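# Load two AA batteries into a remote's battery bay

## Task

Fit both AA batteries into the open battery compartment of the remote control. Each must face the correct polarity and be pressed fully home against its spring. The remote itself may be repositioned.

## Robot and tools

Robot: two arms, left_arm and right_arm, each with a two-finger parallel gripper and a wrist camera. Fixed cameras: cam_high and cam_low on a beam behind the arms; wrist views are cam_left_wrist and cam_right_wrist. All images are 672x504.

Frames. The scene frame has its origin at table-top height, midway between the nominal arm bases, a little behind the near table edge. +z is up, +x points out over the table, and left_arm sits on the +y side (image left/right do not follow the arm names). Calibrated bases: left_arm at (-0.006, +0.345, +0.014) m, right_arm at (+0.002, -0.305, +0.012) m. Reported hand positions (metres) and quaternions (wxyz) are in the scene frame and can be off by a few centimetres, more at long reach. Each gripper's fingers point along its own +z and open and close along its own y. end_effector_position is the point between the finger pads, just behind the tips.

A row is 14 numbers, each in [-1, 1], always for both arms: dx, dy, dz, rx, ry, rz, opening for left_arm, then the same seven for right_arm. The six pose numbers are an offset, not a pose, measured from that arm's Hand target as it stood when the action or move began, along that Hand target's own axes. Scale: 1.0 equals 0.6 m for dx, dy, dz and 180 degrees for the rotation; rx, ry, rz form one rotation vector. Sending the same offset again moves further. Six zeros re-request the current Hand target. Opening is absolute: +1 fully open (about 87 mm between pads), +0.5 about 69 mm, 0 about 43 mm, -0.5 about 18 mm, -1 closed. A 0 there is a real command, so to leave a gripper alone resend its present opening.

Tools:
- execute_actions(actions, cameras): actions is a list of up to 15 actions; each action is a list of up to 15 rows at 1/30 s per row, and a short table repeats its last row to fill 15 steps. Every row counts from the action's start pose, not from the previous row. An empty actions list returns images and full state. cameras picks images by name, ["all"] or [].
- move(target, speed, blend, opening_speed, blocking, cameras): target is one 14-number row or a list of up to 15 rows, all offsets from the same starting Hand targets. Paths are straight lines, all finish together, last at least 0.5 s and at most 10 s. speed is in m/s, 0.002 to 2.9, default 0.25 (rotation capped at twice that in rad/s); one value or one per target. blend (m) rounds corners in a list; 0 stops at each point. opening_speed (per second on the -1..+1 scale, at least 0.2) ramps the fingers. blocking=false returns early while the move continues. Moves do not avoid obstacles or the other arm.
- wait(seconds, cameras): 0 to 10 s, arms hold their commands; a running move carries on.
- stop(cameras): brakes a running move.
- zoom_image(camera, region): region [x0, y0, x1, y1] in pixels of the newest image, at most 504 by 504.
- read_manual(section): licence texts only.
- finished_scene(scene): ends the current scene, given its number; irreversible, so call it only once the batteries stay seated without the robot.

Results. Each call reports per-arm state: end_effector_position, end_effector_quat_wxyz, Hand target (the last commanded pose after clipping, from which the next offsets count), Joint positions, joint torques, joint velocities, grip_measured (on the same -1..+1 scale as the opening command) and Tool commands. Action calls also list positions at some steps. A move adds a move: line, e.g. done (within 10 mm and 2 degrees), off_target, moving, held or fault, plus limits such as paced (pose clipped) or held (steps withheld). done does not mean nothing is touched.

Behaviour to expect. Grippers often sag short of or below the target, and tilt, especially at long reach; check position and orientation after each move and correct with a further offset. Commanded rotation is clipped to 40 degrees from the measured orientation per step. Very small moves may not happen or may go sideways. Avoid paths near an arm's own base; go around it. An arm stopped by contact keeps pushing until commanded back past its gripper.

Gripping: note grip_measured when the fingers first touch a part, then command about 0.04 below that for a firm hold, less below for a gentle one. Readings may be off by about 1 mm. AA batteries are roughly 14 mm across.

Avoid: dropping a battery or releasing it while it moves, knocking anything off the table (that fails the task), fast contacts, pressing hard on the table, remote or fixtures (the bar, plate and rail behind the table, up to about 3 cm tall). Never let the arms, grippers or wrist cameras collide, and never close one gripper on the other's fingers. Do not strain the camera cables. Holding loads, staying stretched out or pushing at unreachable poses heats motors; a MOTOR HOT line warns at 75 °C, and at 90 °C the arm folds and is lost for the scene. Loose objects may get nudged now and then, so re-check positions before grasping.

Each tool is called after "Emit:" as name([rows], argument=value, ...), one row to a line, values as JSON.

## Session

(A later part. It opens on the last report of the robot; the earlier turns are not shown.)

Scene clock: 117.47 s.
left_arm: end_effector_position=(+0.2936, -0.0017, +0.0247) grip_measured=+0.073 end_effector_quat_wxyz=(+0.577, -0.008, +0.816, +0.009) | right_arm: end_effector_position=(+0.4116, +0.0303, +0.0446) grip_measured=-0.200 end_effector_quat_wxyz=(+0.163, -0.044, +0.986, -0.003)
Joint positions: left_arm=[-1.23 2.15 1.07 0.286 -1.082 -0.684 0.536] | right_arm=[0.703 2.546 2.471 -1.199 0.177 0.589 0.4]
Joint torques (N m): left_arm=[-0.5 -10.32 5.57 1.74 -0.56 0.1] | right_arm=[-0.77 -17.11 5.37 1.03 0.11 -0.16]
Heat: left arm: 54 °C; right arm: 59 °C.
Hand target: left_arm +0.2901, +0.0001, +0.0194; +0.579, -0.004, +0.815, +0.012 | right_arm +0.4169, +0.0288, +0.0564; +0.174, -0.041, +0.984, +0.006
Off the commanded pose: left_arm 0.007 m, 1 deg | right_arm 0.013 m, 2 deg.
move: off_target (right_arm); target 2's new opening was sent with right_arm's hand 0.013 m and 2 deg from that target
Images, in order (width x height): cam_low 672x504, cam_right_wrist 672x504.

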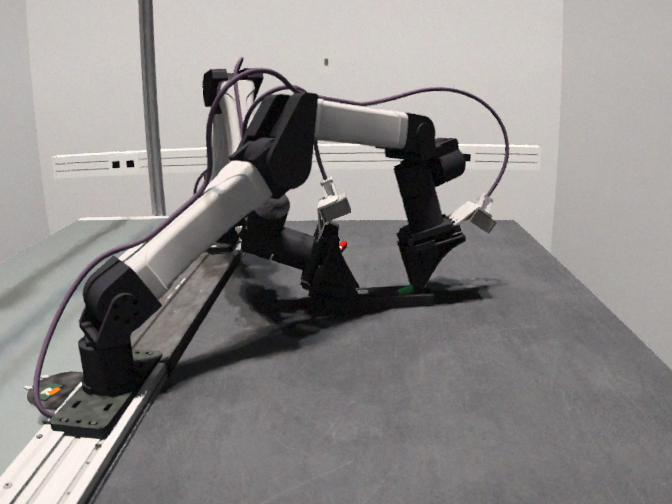

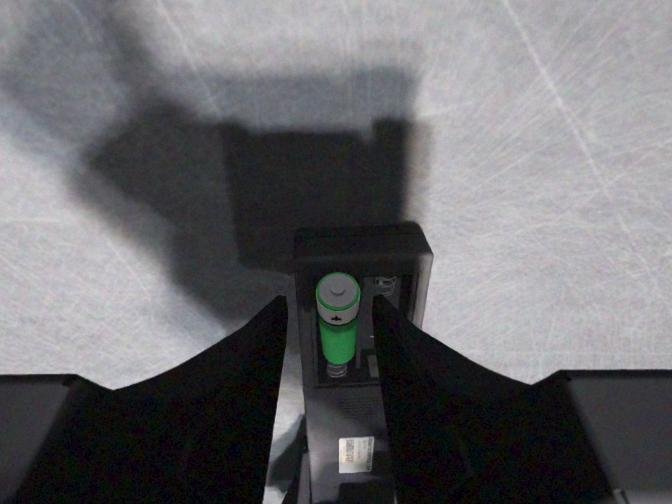

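Emit:
move(target=[0,0,0,0,0,0,0.0,-0.004,0,-0.011,0,0,0,-0.2], speed=0.05, cameras=["cam_right_wrist","cam_low"])

Emit:
zoom_image(camera="cam_low", region=[340, 220, 480, 325])

Emit:
zoom_image(camera="cam_right_wrist", region=[252, 190, 420, 400])

Scene clock: 118.60 s.
left_arm: end_effector_position=(+0.2936, -0.0017, +0.0247) grip_measured=+0.073 end_effector_quat_wxyz=(+0.577, -0.008, +0.816, +0.009) | right_arm: end_effector_position=(+0.4108, +0.0297, +0.0469) grip_measured=-0.200 end_effector_quat_wxyz=(+0.162, -0.045, +0.986, -0.004)
Joint positions: left_arm=[-1.23 2.15 1.07 0.286 -1.082 -0.684 0.536] | right_arm=[0.703 2.546 2.48 -1.211 0.177 0.589 0.4]
Joint torques (N m): left_arm=[-0.5 -10.32 5.59 1.75 -0.56 0.11] | right_arm=[-0.79 -16.5 7.77 0.83 0.12 -0.16]
Heat: left arm: 53 °C; right arm: 59 °C.
Hand target: left_arm +0.2901, +0.0001, +0.0194; +0.579, -0.004, +0.815, +0.012 | right_arm +0.4169, +0.0288, +0.0635; +0.174, -0.041, +0.984, +0.006
Off the commanded pose: left_arm 0.007 m, 1 deg | right_arm 0.018 m, 2 deg.
move: off_target (right_arm)
Images, in order (width x height): cam_low 672x504, cam_right_wrist 672x504.

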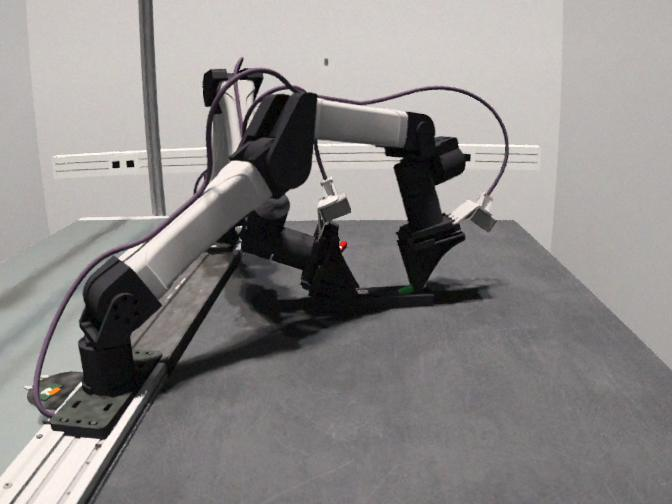

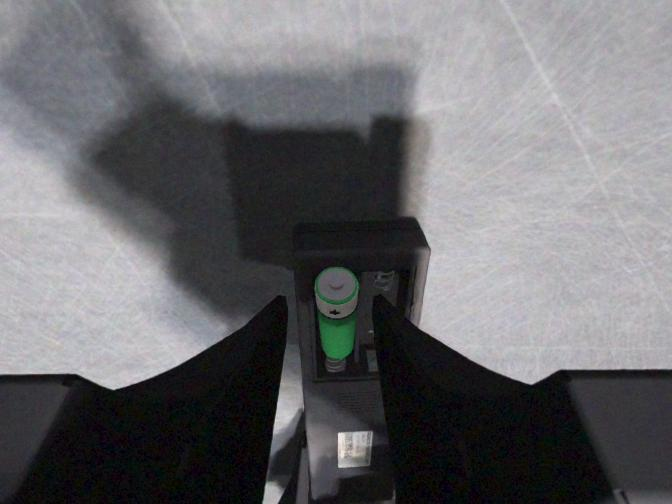

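Scaled by 3.600 from the camera's 672x504 image, which has a finer 960x720 frame.

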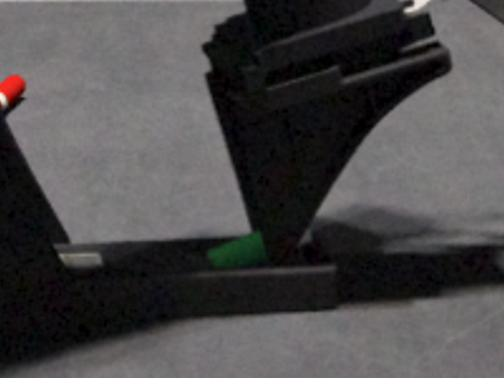

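Scaled by 2.400 from the camera's 672x504 image, which has a finer 960x720 frame.

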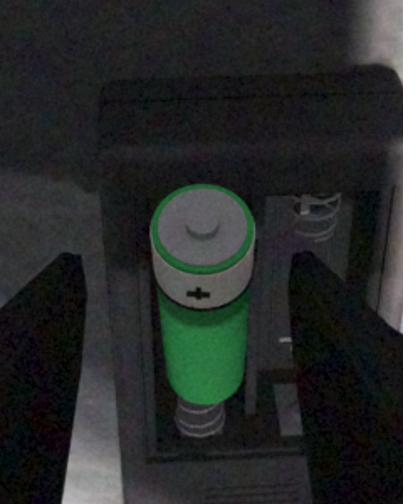

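Emit:
move(target=[0,0,0,0,0,0,0.0,-0.004,0,-0.011,0,0,0,-0.2], speed=0.05, cameras=["cam_right_wrist","cam_low"])

Emit:
zoom_image(camera="cam_low", region=[340, 220, 480, 325])

Emit:
zoom_image(camera="cam_right_wrist", region=[252, 190, 420, 400])

Scene clock: 119.90 s.
left_arm: end_effector_position=(+0.2936, -0.0017, +0.0247) grip_measured=+0.073 end_effector_quat_wxyz=(+0.577, -0.008, +0.816, +0.009) | right_arm: end_effector_position=(+0.4117, +0.0309, +0.0617) grip_measured=-0.200 end_effector_quat_wxyz=(+0.168, -0.044, +0.985, +0.001)
Joint positions: left_arm=[-1.23 2.15 1.07 0.286 -1.082 -0.684 0.536] | right_arm=[0.703 2.546 2.538 -1.253 0.177 0.589 0.4]
Joint torques (N m): left_arm=[-0.51 -10.3 5.57 1.74 -0.57 0.11] | right_arm=[-0.83 -14.97 7.77 0.87 0.11 -0.17]
Heat: left arm: 53 °C; right arm: 60 °C.
Hand target: left_arm +0.2901, +0.0001, +0.0194; +0.579, -0.004, +0.815, +0.012 | right_arm +0.4169, +0.0288, +0.0705; +0.174, -0.042, +0.984, +0.006
Off the commanded pose: left_arm 0.007 m, 1 deg | right_arm 0.010 m, 1 deg.
move: done
Images, in order (width x height): cam_low 672x504, cam_right_wrist 672x504.

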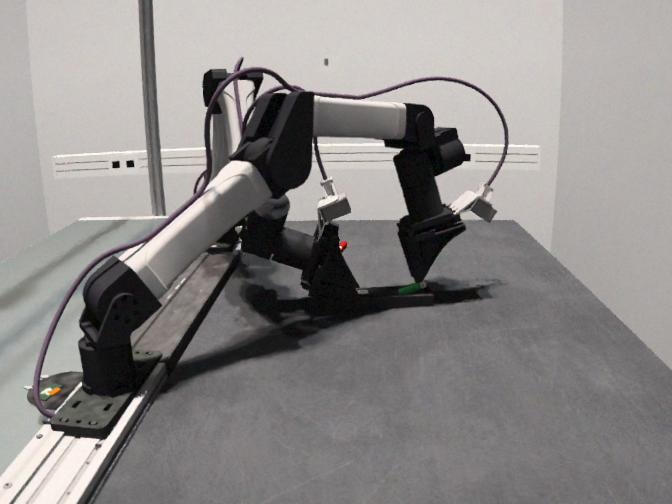

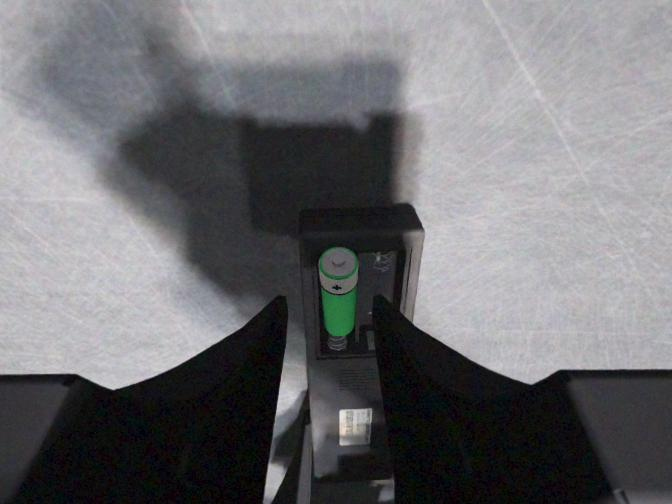

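Scaled by 3.600 from the camera's 672x504 image, which has a finer 960x720 frame.

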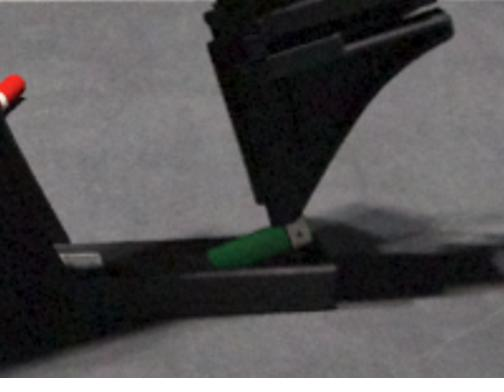

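Scaled by 2.400 from the camera's 672x504 image, which has a finer 960x720 frame.

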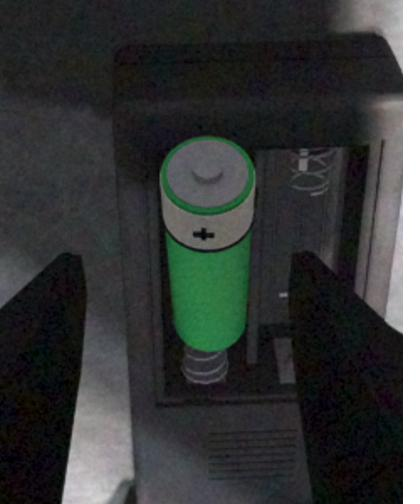

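Emit:
move(target=[0,0,0,0,0,0,0.0,0.003,0,0.011,0,0,0,-0.2], speed=0.05, cameras=["cam_low"])

Emit:
zoom_image(camera="cam_low", region=[340, 220, 480, 325])

Scene clock: 120.90 s.
left_arm: end_effector_position=(+0.2936, -0.0017, +0.0247) grip_measured=+0.073 end_effector_quat_wxyz=(+0.577, -0.008, +0.816, +0.009) | right_arm: end_effector_position=(+0.4137, +0.0311, +0.0620) grip_measured=-0.200 end_effector_quat_wxyz=(+0.171, -0.043, +0.984, +0.002)
Joint positions: left_arm=[-1.23 2.15 1.07 0.286 -1.082 -0.684 0.536] | right_arm=[0.701 2.546 2.538 -1.247 0.177 0.589 0.4]
Joint torques (N m): left_arm=[-0.5 -10.33 5.55 1.74 -0.57 0.11] | right_arm=[-0.65 -15.35 4.93 1.12 0.11 -0.17]
Heat: left arm: 53 °C; right arm: 60 °C.
Hand target: left_arm +0.2901, +0.0001, +0.0194; +0.579, -0.004, +0.815, +0.012 | right_arm +0.4174, +0.0289, +0.0636; +0.174, -0.042, +0.984, +0.006
Off the commanded pose: left_arm 0.007 m, 1 deg | right_arm 0.005 m, 1 deg.
move: done
Images, in order (width x height): cam_low 672x504.

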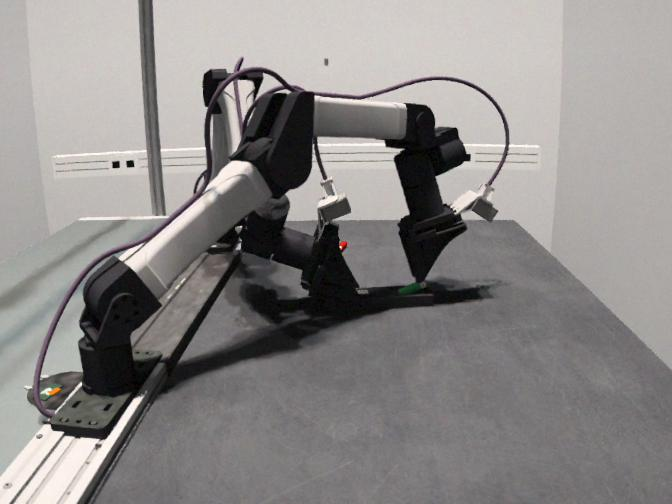

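Scaled by 3.600 from the camera's 672x504 image, which has a finer 960x720 frame.

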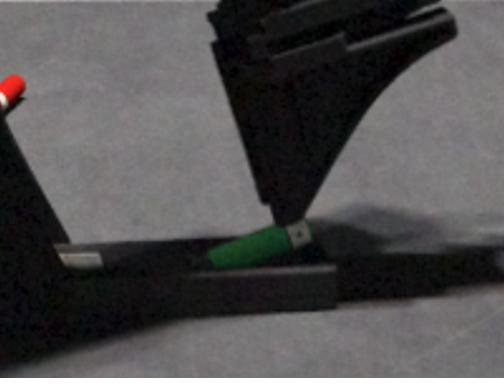

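Emit:
move(target=[0,0,0,0,0,0,0.0,0.010,-0.002,0.006,0,0,0,-0.2], speed=0.05, cameras=["cam_low","cam_right_wrist"])

Emit:
zoom_image(camera="cam_low", region=[340, 220, 480, 325])

Scene clock: 121.97 s.
left_arm: end_effector_position=(+0.2936, -0.0020, +0.0247) grip_measured=+0.073 end_effector_quat_wxyz=(+0.577, -0.008, +0.817, +0.008) | right_arm: end_effector_position=(+0.4047, +0.0252, +0.0320) grip_measured=-0.200 end_effector_quat_wxyz=(+0.145, -0.046, +0.988, -0.010)
Joint positions: left_arm=[-1.23 2.15 1.07 0.287 -1.081 -0.684 0.536] | right_arm=[0.701 2.546 2.423 -1.19 0.166 0.589 0.4]
Joint torques (N m): left_arm=[-0.5 -10.33 5.59 1.73 -0.57 0.1] | right_arm=[-0.34 -20.04 5.03 1.05 0.23 -0.13]
Heat: left arm: 53 °C; right arm: 61 °C.
Hand target: left_arm +0.2901, +0.0001, +0.0193; +0.579, -0.004, +0.816, +0.012 | right_arm +0.4131, +0.0273, +0.0582; +0.174, -0.042, +0.984, +0.006
Off the commanded pose: left_arm 0.007 m, 1 deg | right_arm 0.028 m, 4 deg.
move: off_target (right_arm)
Images, in order (width x height): cam_low 672x504, cam_right_wrist 672x504.

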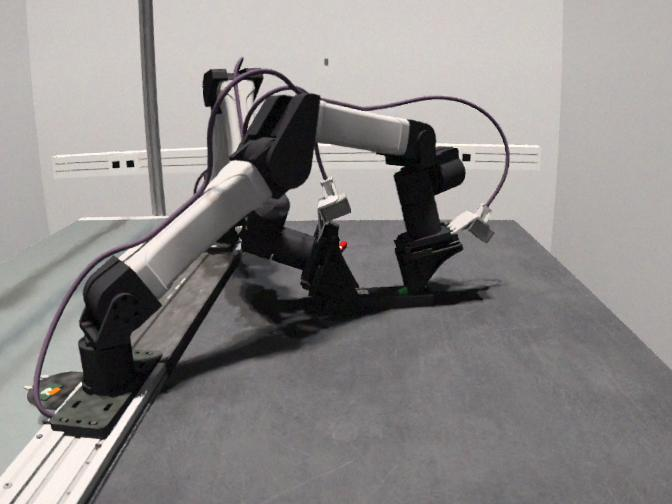

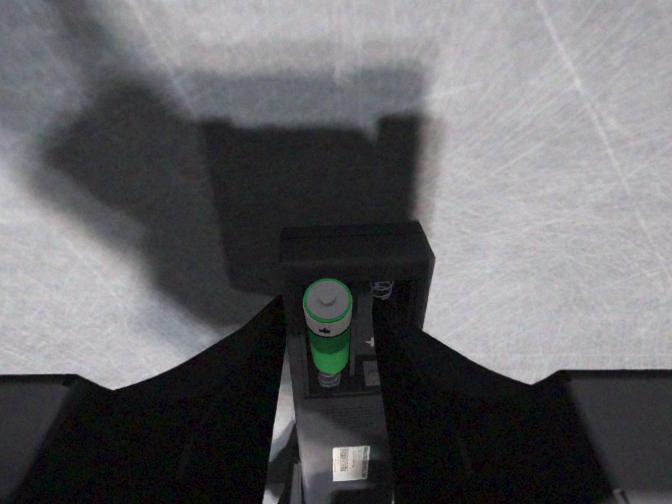

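Scaled by 3.600 from the camera's 672x504 image, which has a finer 960x720 frame.

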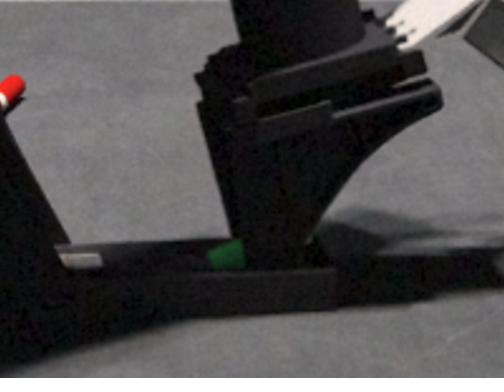

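Emit:
move([
  [0,0,0,0,0,0,0.0,-0.034,0,-0.094,0,0,0,-0.2],
  [0,0,0,0,0,0,0.0,0.005,0.005,0.005,0,0,0,-0.2],
], speed=0.08, cameras=["cam_low","cam_right_wrist"])

Emit:
zoom_image(camera="cam_low", region=[340, 220, 480, 325])

Scene clock: 125.53 s.
left_arm: end_effector_position=(+0.2937, -0.0021, +0.0247) grip_measured=+0.073 end_effector_quat_wxyz=(+0.577, -0.008, +0.816, +0.008) | right_arm: end_effector_position=(+0.4052, +0.0269, +0.0357) grip_measured=-0.200 end_effector_quat_wxyz=(+0.151, -0.047, +0.987, -0.006)
Joint positions: left_arm=[-1.23 2.15 1.07 0.287 -1.081 -0.684 0.536] | right_arm=[0.703 2.529 2.406 -1.174 0.167 0.587 0.4]
Joint torques (N m): left_arm=[-0.49 -10.32 5.57 1.72 -0.58 0.11] | right_arm=[0.06 -18.5 5.18 1.08 0.24 -0.04]
Heat: left arm: 53 °C; right arm: 62 °C.
Hand target: left_arm +0.2901, +0.0001, +0.0194; +0.579, -0.004, +0.815, +0.012 | right_arm +0.4111, +0.0302, +0.0544; +0.174, -0.042, +0.984, +0.006
Off the commanded pose: left_arm 0.007 m, 1 deg | right_arm 0.020 m, 3 deg.
elbow stopped short (right arm): the move would have taken joint 3 (elbow) straighter than the controller allows.
move: off_target (right_arm)
Images, in order (width x height): cam_low 672x504, cam_right_wrist 672x504.

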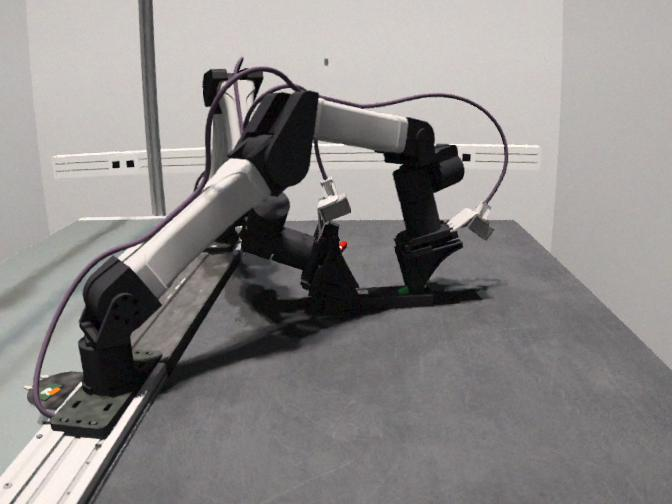

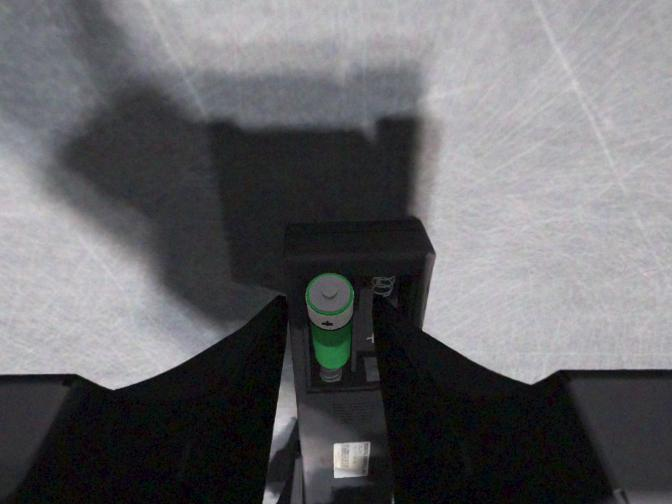

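Scaled by 3.600 from the camera's 672x504 image, which has a finer 960x720 frame.

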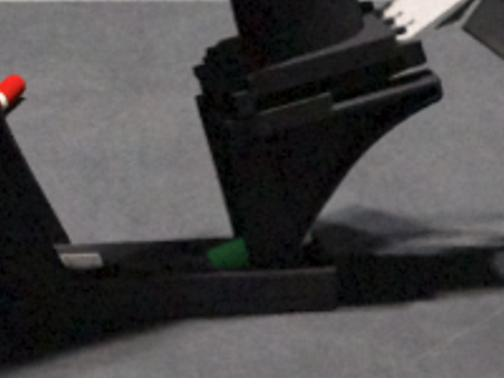

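Emit:
move([
  [0,0,0,0,0,0,0.0,0.05,0,-0.08,0,0,0,-0.2],
  [0,0,0,0,0,0,0.0,0.06,-0.27,-0.12,0,0,0,-0.2],
], speed=0.12, cameras=["cam_high","cam_low","cam_left_wrist"])

Scene clock: 128.97 s.
left_arm: end_effector_position=(+0.2930, -0.0027, +0.0247) grip_measured=+0.073 end_effector_quat_wxyz=(+0.577, -0.008, +0.817, +0.007) | right_arm: end_effector_position=(+0.3638, -0.1374, +0.0937) grip_measured=-0.200 end_effector_quat_wxyz=(+0.151, -0.040, +0.988, -0.007)
Joint positions: left_arm=[-1.232 2.15 1.07 0.287 -1.08 -0.684 0.536] | right_arm=[0.436 1.907 1.593 -0.952 0.094 0.343 0.4]
Joint torques (N m): left_arm=[-0.36 -10.32 5.57 1.72 -0.58 0.11] | right_arm=[-0.18 -14.57 5.22 1.11 -0.01 -0.2]
Heat: left arm: 52 °C; right arm: 64 °C.
Hand target: left_arm +0.2902, +0.0001, +0.0194; +0.579, -0.004, +0.815, +0.012 | right_arm +0.3664, -0.1362, +0.1101; +0.174, -0.041, +0.984, +0.006
Off the commanded pose: left_arm 0.007 m, 1 deg | right_arm 0.017 m, 3 deg.
move: off_target (right_arm)
Images, in order (width x height): cam_high 672x504, cam_low 672x504, cam_left_wrist 672x504.

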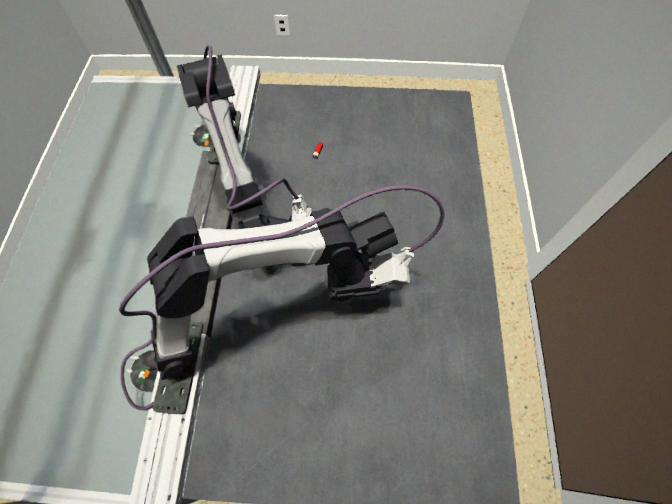

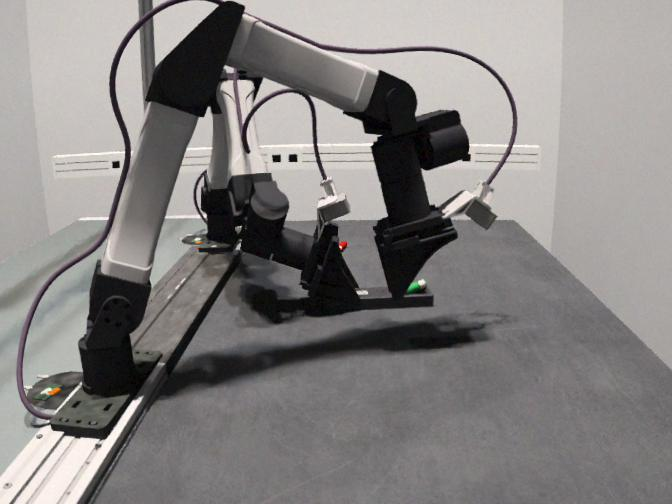

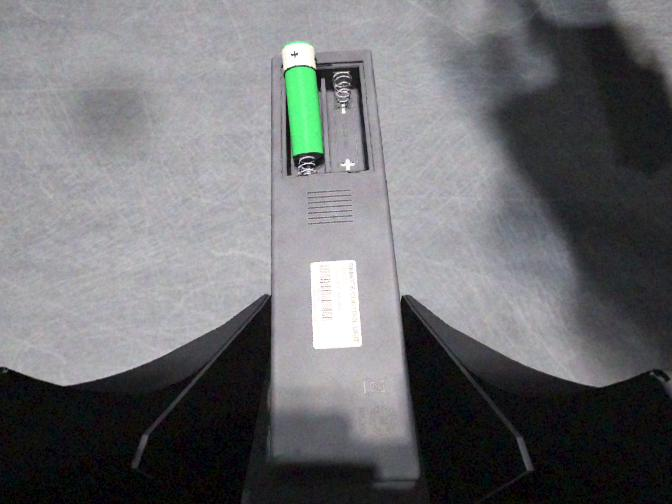

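Emit:
move([
  [0,0,0,0,0,0,0.0,-0.034,-0.167,-0.094,0,0,0,-0.2],
  [0.022,-0.114,-0.066,0,0,0,0.0,-0.034,-0.167,-0.094,0,0,0,-0.2],
], speed=[0.15,0.08], cameras=["cam_high","cam_low","cam_left_wrist"])

Scene clock: 132.70 s.
left_arm: end_effector_position=(+0.2518, -0.0677, +0.0242) grip_measured=+0.073 end_effector_quat_wxyz=(+0.580, -0.008, +0.814, +0.004) | right_arm: end_effector_position=(+0.3717, -0.2366, +0.1489) grip_measured=-0.200 end_effector_quat_wxyz=(+0.146, -0.039, +0.988, -0.001)
Joint positions: left_arm=[-1.379 2.302 1.388 -0.101 -1.174 -0.939 0.536] | right_arm=[0.16 1.822 1.684 -1.122 -0.005 0.083 0.4]
Joint torques (N m): left_arm=[-0.32 -10.73 9.77 0.89 -0.62 -0.05] | right_arm=[-0.27 -13 7.87 0.91 -0.05 -0.17]
Heat: left arm: 52 °C; right arm: 64 °C.
Hand target: left_arm +0.2498, -0.0692, +0.0189; +0.579, -0.004, +0.816, +0.012 | right_arm +0.3746, -0.2358, +0.1702; +0.174, -0.042, +0.984, +0.006
Off the commanded pose: left_arm 0.006 m, 1 deg | right_arm 0.022 m, 3 deg.
move: off_target (right_arm)
Images, in order (width x height): cam_high 672x504, cam_low 672x504, cam_left_wrist 672x504.

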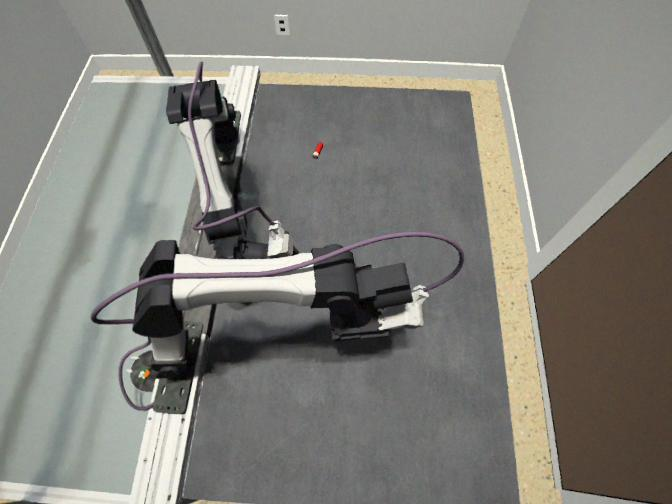

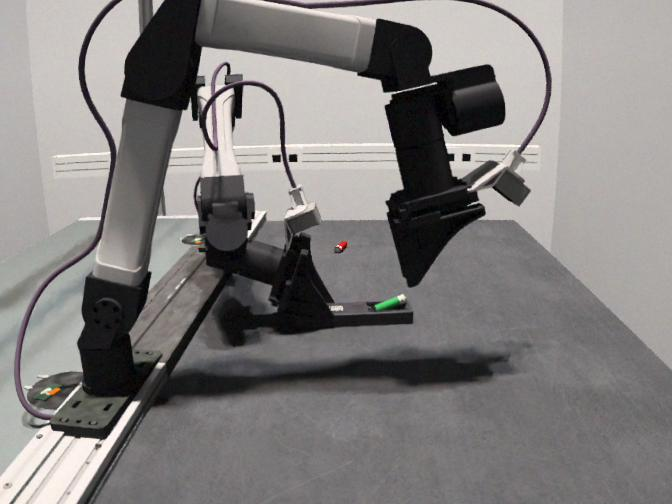

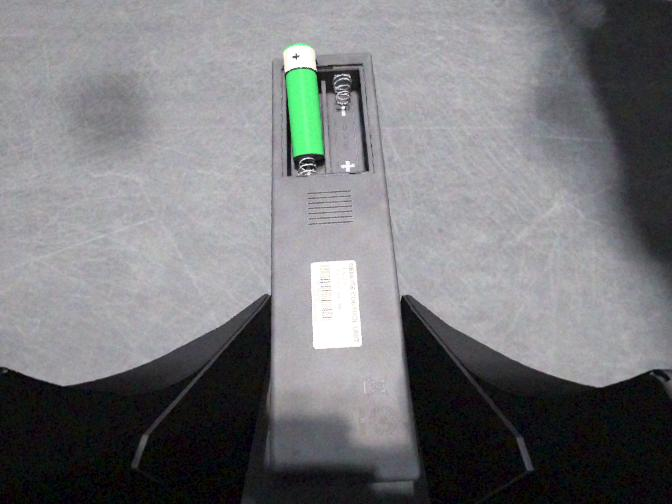

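Emit:
move(target=[0,0,0,0,0,0,0.0,0.0275,0.332,0.1575,0,0,0,-0.2], speed=0.12, cameras=["cam_low","cam_right_wrist"])

Emit:
zoom_image(camera="cam_low", region=[320, 230, 460, 335])

Scene clock: 135.47 s.
left_arm: end_effector_position=(+0.2517, -0.0675, +0.0242) grip_measured=+0.073 end_effector_quat_wxyz=(+0.580, -0.009, +0.814, +0.004) | right_arm: end_effector_position=(+0.3662, -0.0388, +0.0710) grip_measured=-0.200 end_effector_quat_wxyz=(+0.161, -0.049, +0.986, +0.005)
Joint positions: left_arm=[-1.379 2.302 1.389 -0.106 -1.174 -0.943 0.536] | right_arm=[0.64 2.105 1.803 -0.958 0.142 0.521 0.4]
Joint torques (N m): left_arm=[-0.34 -10.63 9.83 0.89 -0.62 -0.05] | right_arm=[-0.1 -11.02 7.83 1.04 0.26 -0.01]
Heat: left arm: 52 °C; right arm: 63 °C.
Hand target: left_arm +0.2498, -0.0692, +0.0189; +0.579, -0.004, +0.815, +0.012 | right_arm +0.3748, -0.0360, +0.0754; +0.174, -0.041, +0.984, +0.006
Off the commanded pose: left_arm 0.006 m, 1 deg | right_arm 0.010 m, 2 deg.
move: done
Images, in order (width x height): cam_low 672x504, cam_right_wrist 672x504.

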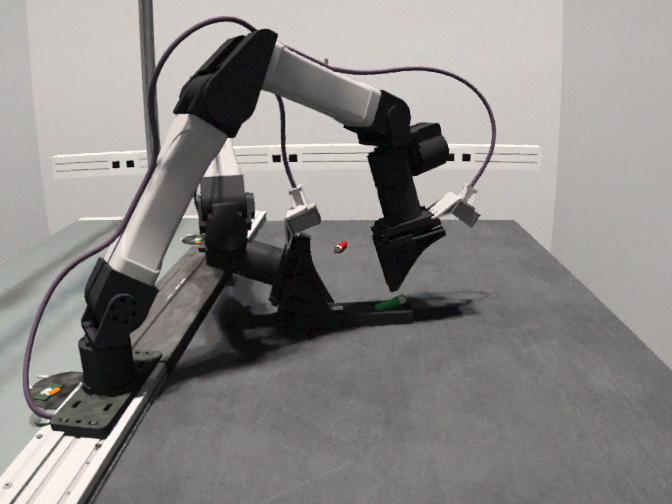

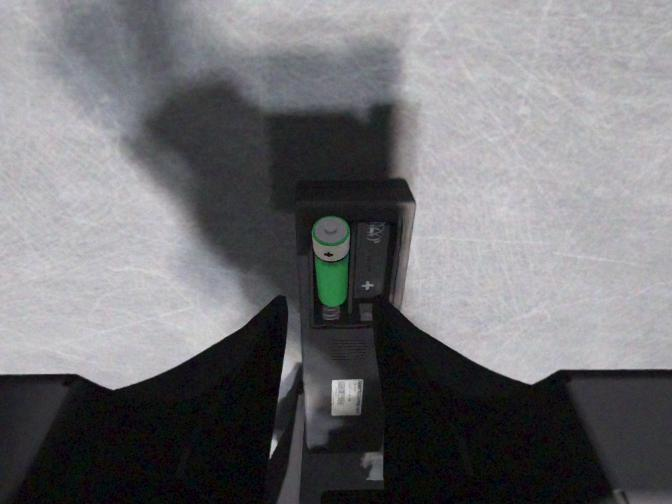

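Scaled by 3.600 from the camera's 672x504 image, which has a finer 960x720 frame.

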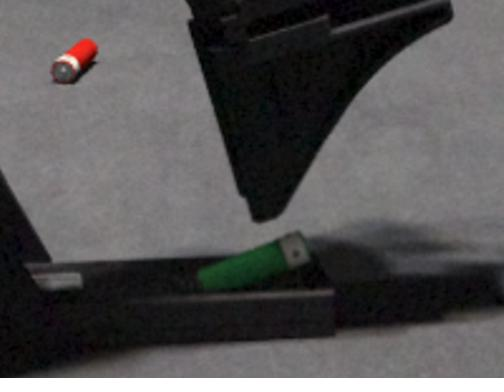

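Emit:
move(target=[0,0,0,0,0,0,0.0,0.006,0,0.0315,0,0,0,-0.2], speed=0.06, cameras=["cam_low","cam_right_wrist"])

Emit:
zoom_image(camera="cam_low", region=[320, 230, 460, 335])

Emit:
zoom_image(camera="cam_right_wrist", region=[252, 190, 420, 400])

Scene clock: 136.90 s.
left_arm: end_effector_position=(+0.2517, -0.0675, +0.0242) grip_measured=+0.073 end_effector_quat_wxyz=(+0.580, -0.009, +0.814, +0.004) | right_arm: end_effector_position=(+0.3741, -0.0334, +0.0609) grip_measured=-0.200 end_effector_quat_wxyz=(+0.171, -0.048, +0.984, +0.011)
Joint positions: left_arm=[-1.379 2.302 1.389 -0.106 -1.174 -0.943 0.536] | right_arm=[0.64 2.125 1.791 -0.901 0.142 0.521 0.4]
Joint torques (N m): left_arm=[-0.34 -10.63 9.85 0.9 -0.62 -0.07] | right_arm=[-0.31 -11.12 5.34 1.18 0.26 -0.02]
Heat: left arm: 52 °C; right arm: 63 °C.
Hand target: left_arm +0.2498, -0.0692, +0.0189; +0.579, -0.004, +0.815, +0.012 | right_arm +0.3779, -0.0358, +0.0564; +0.174, -0.041, +0.984, +0.006
Off the commanded pose: left_arm 0.006 m, 1 deg | right_arm 0.006 m, 1 deg.
move: done
Images, in order (width x height): cam_low 672x504, cam_right_wrist 672x504.

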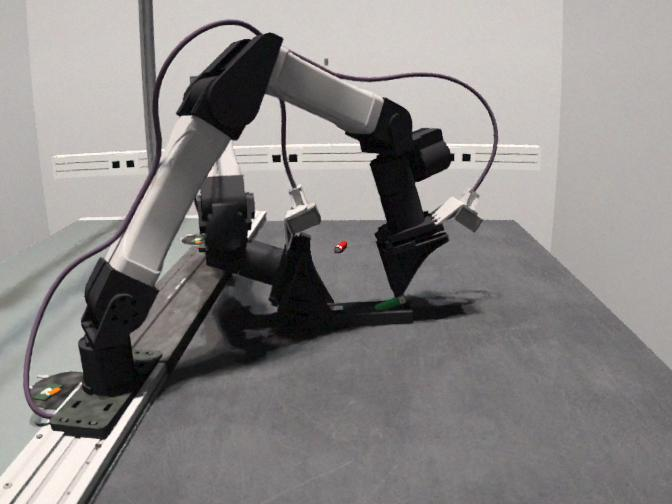

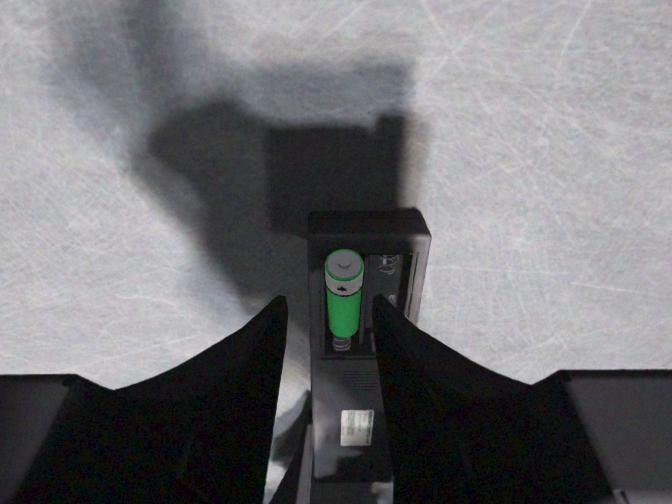

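Scaled by 3.600 from the camera's 672x504 image, which has a finer 960x720 frame.

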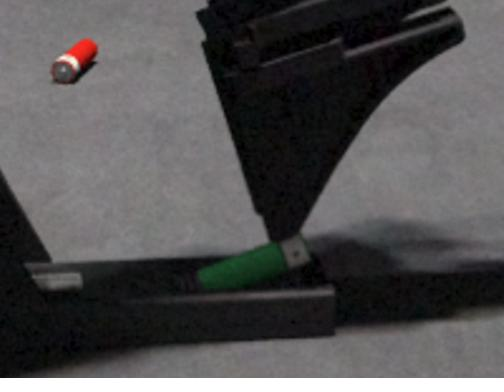

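Scaled by 2.400 from the camera's 672x504 image, which has a finer 960x720 frame.

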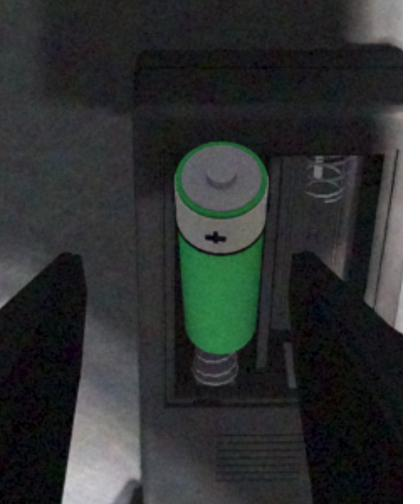

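Emit:
move(target=[0,0,0,0,0,0,0.0,0.013,-0.008,0.015,0,0,0,-0.2], speed=0.06, cameras=["cam_low","cam_right_wrist"])

Emit:
zoom_image(camera="cam_low", region=[320, 230, 460, 335])

Emit:
zoom_image(camera="cam_right_wrist", region=[252, 190, 420, 400])

Scene clock: 138.23 s.
left_arm: end_effector_position=(+0.2517, -0.0675, +0.0242) grip_measured=+0.073 end_effector_quat_wxyz=(+0.580, -0.009, +0.814, +0.004) | right_arm: end_effector_position=(+0.3687, -0.0380, +0.0424) grip_measured=-0.200 end_effector_quat_wxyz=(+0.164, -0.049, +0.985, +0.007)
Joint positions: left_arm=[-1.379 2.302 1.389 -0.106 -1.174 -0.943 0.536] | right_arm=[0.64 2.125 1.719 -0.846 0.142 0.521 0.4]
Joint torques (N m): left_arm=[-0.34 -10.67 9.84 0.89 -0.61 -0.05] | right_arm=[-0.64 -12.71 5.22 1.16 0.24 -0.07]
Heat: left arm: 52 °C; right arm: 63 °C.
Hand target: left_arm +0.2498, -0.0692, +0.0189; +0.579, -0.004, +0.815, +0.012 | right_arm +0.3740, -0.0410, +0.0453; +0.174, -0.041, +0.984, +0.006
Off the commanded pose: left_arm 0.006 m, 1 deg | right_arm 0.007 m, 1 deg.
move: done
Images, in order (width x height): cam_low 672x504, cam_right_wrist 672x504.

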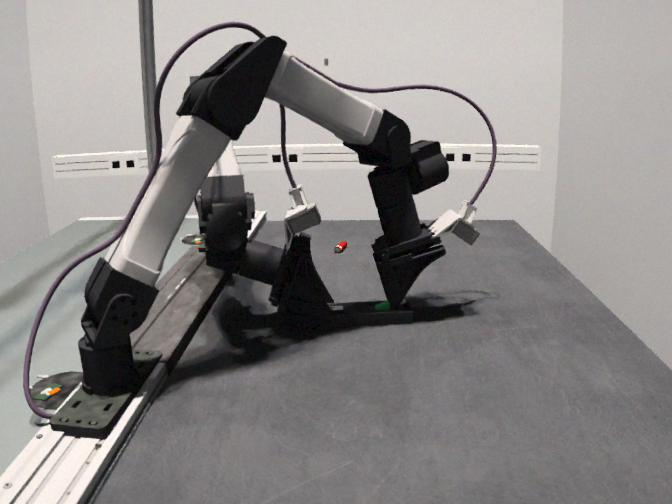

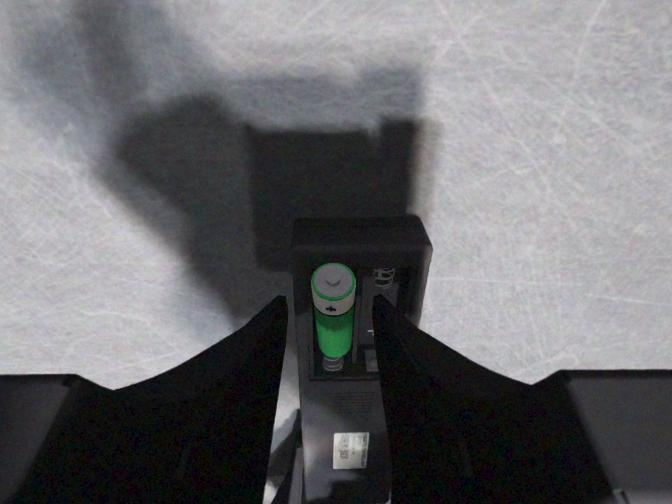

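Scaled by 3.600 from the camera's 672x504 image, which has a finer 960x720 frame.

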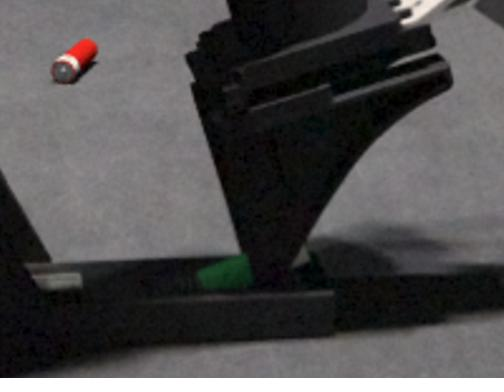

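Scaled by 2.400 from the camera's 672x504 image, which has a finer 960x720 frame.

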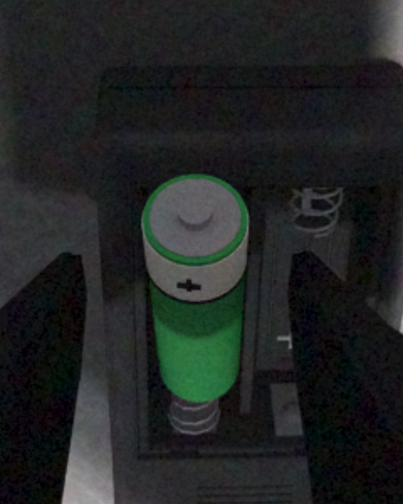

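Emit:
move([
  [0,0,0,0,0,0,0.0,-0.017,0.004,-0.047,0,0,0,-0.2],
  [0,0,0,0,0,0,0.0,-0.004,0.004,-0.014,0,0,0,-0.2],
], speed=0.05, cameras=["cam_low","cam_right_wrist"])

Emit:
zoom_image(camera="cam_low", region=[320, 230, 460, 335])

Emit:
zoom_image(camera="cam_right_wrist", region=[252, 190, 420, 400])

Scene clock: 140.53 s.
left_arm: end_effector_position=(+0.2517, -0.0675, +0.0242) grip_measured=+0.073 end_effector_quat_wxyz=(+0.580, -0.009, +0.814, +0.004) | right_arm: end_effector_position=(+0.3690, -0.0375, +0.0498) grip_measured=-0.200 end_effector_quat_wxyz=(+0.162, -0.049, +0.986, +0.006)
Joint positions: left_arm=[-1.379 2.302 1.389 -0.106 -1.174 -0.943 0.536] | right_arm=[0.64 2.125 1.749 -0.88 0.142 0.521 0.4]
Joint torques (N m): left_arm=[-0.34 -10.63 9.85 0.89 -0.62 -0.06] | right_arm=[-0.21 -13.05 5.23 1.09 0.26 -0.01]
Heat: left arm: 52 °C; right arm: 63 °C.
Hand target: left_arm +0.2498, -0.0692, +0.0189; +0.579, -0.004, +0.815, +0.012 | right_arm +0.3732, -0.0387, +0.0539; +0.174, -0.041, +0.984, +0.006
Off the commanded pose: left_arm 0.006 m, 1 deg | right_arm 0.006 m, 2 deg.
move: done
Images, in order (width x height): cam_low 672x504, cam_right_wrist 672x504.

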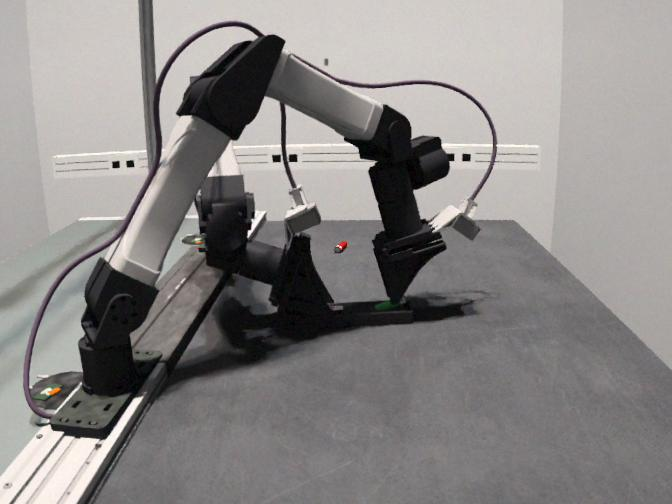

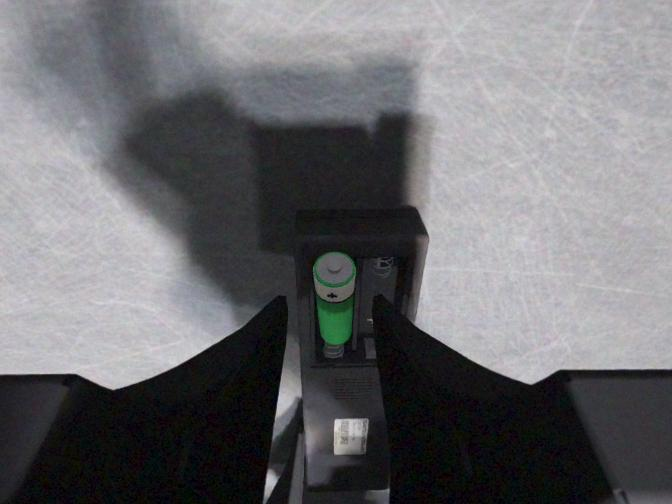

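Scaled by 3.600 from the camera's 672x504 image, which has a finer 960x720 frame.

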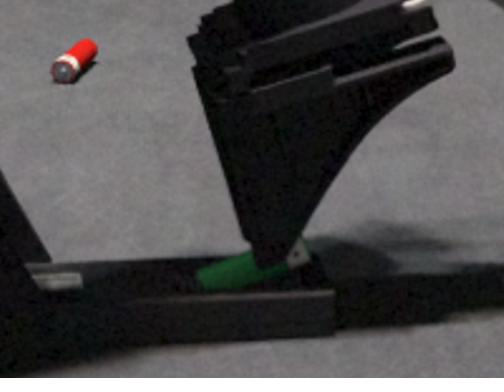

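Scaled by 2.400 from the camera's 672x504 image, which has a finer 960x720 frame.

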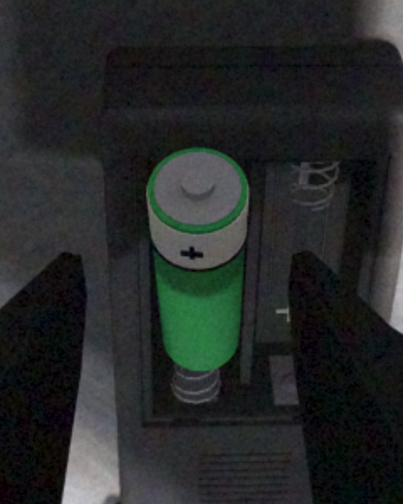

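Emit:
move(target=[0,0,0,0,0,0,0.0,0,0,0,0,0,0,-0.68], opening_speed=0.4, cameras=["cam_low","cam_right_wrist"])

Emit:
zoom_image(camera="cam_low", region=[320, 230, 460, 335])

Emit:
zoom_image(camera="cam_right_wrist", region=[252, 190, 420, 400])

Scene clock: 142.20 s.
left_arm: end_effector_position=(+0.2517, -0.0672, +0.0242) grip_measured=+0.073 end_effector_quat_wxyz=(+0.580, -0.009, +0.814, +0.004) | right_arm: end_effector_position=(+0.3687, -0.0383, +0.0497) grip_measured=-0.678 end_effector_quat_wxyz=(+0.162, -0.049, +0.986, +0.004)
Joint positions: left_arm=[-1.379 2.302 1.389 -0.108 -1.175 -0.945 0.536] | right_arm=[0.64 2.125 1.749 -0.882 0.145 0.521 0.161]
Joint torques (N m): left_arm=[-0.34 -10.67 9.84 0.9 -0.61 -0.03] | right_arm=[-0.21 -13.04 5.24 1.16 0.24 -0.01]
Heat: left arm: 52 °C; right arm: 62 °C.
Hand target: left_arm +0.2498, -0.0692, +0.0188; +0.579, -0.004, +0.816, +0.012 | right_arm +0.3732, -0.0388, +0.0539; +0.174, -0.041, +0.984, +0.006
Off the commanded pose: left_arm 0.006 m, 1 deg | right_arm 0.006 m, 2 deg.
move: done
Images, in order (width x height): cam_low 672x504, cam_right_wrist 672x504.

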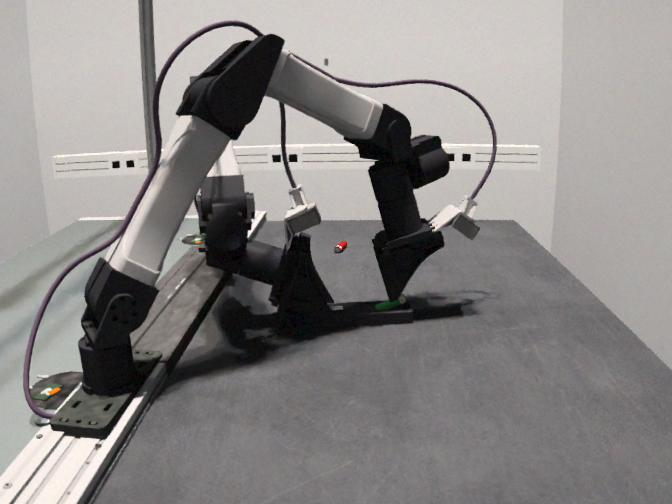

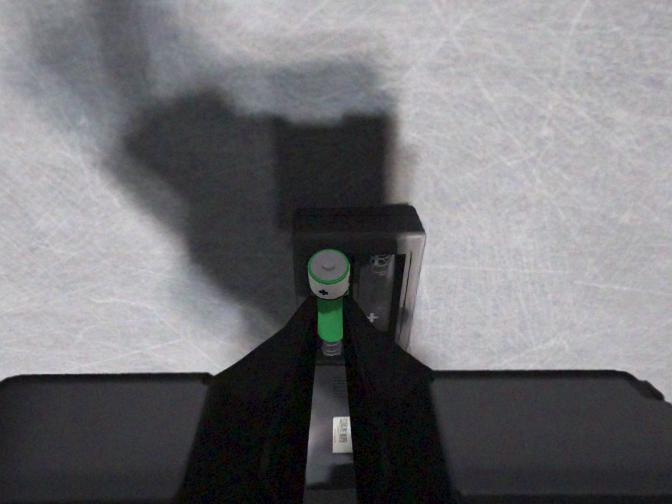

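Scaled by 3.600 from the camera's 672x504 image, which has a finer 960x720 frame.

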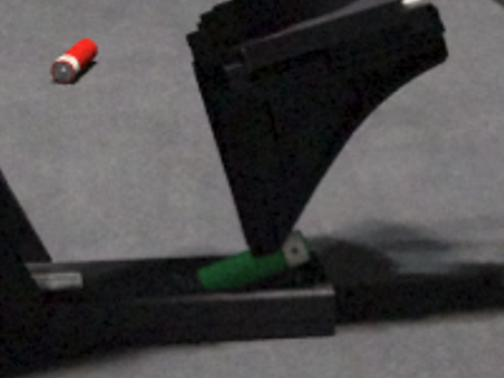

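Scaled by 2.400 from the camera's 672x504 image, which has a finer 960x720 frame.

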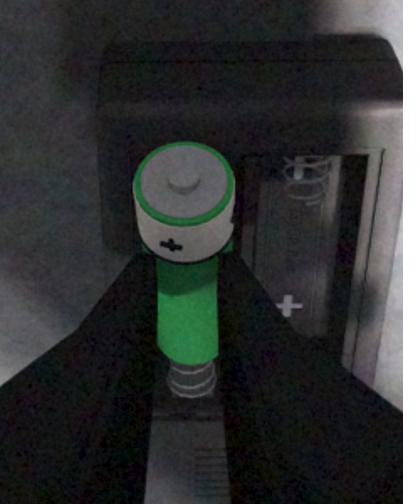

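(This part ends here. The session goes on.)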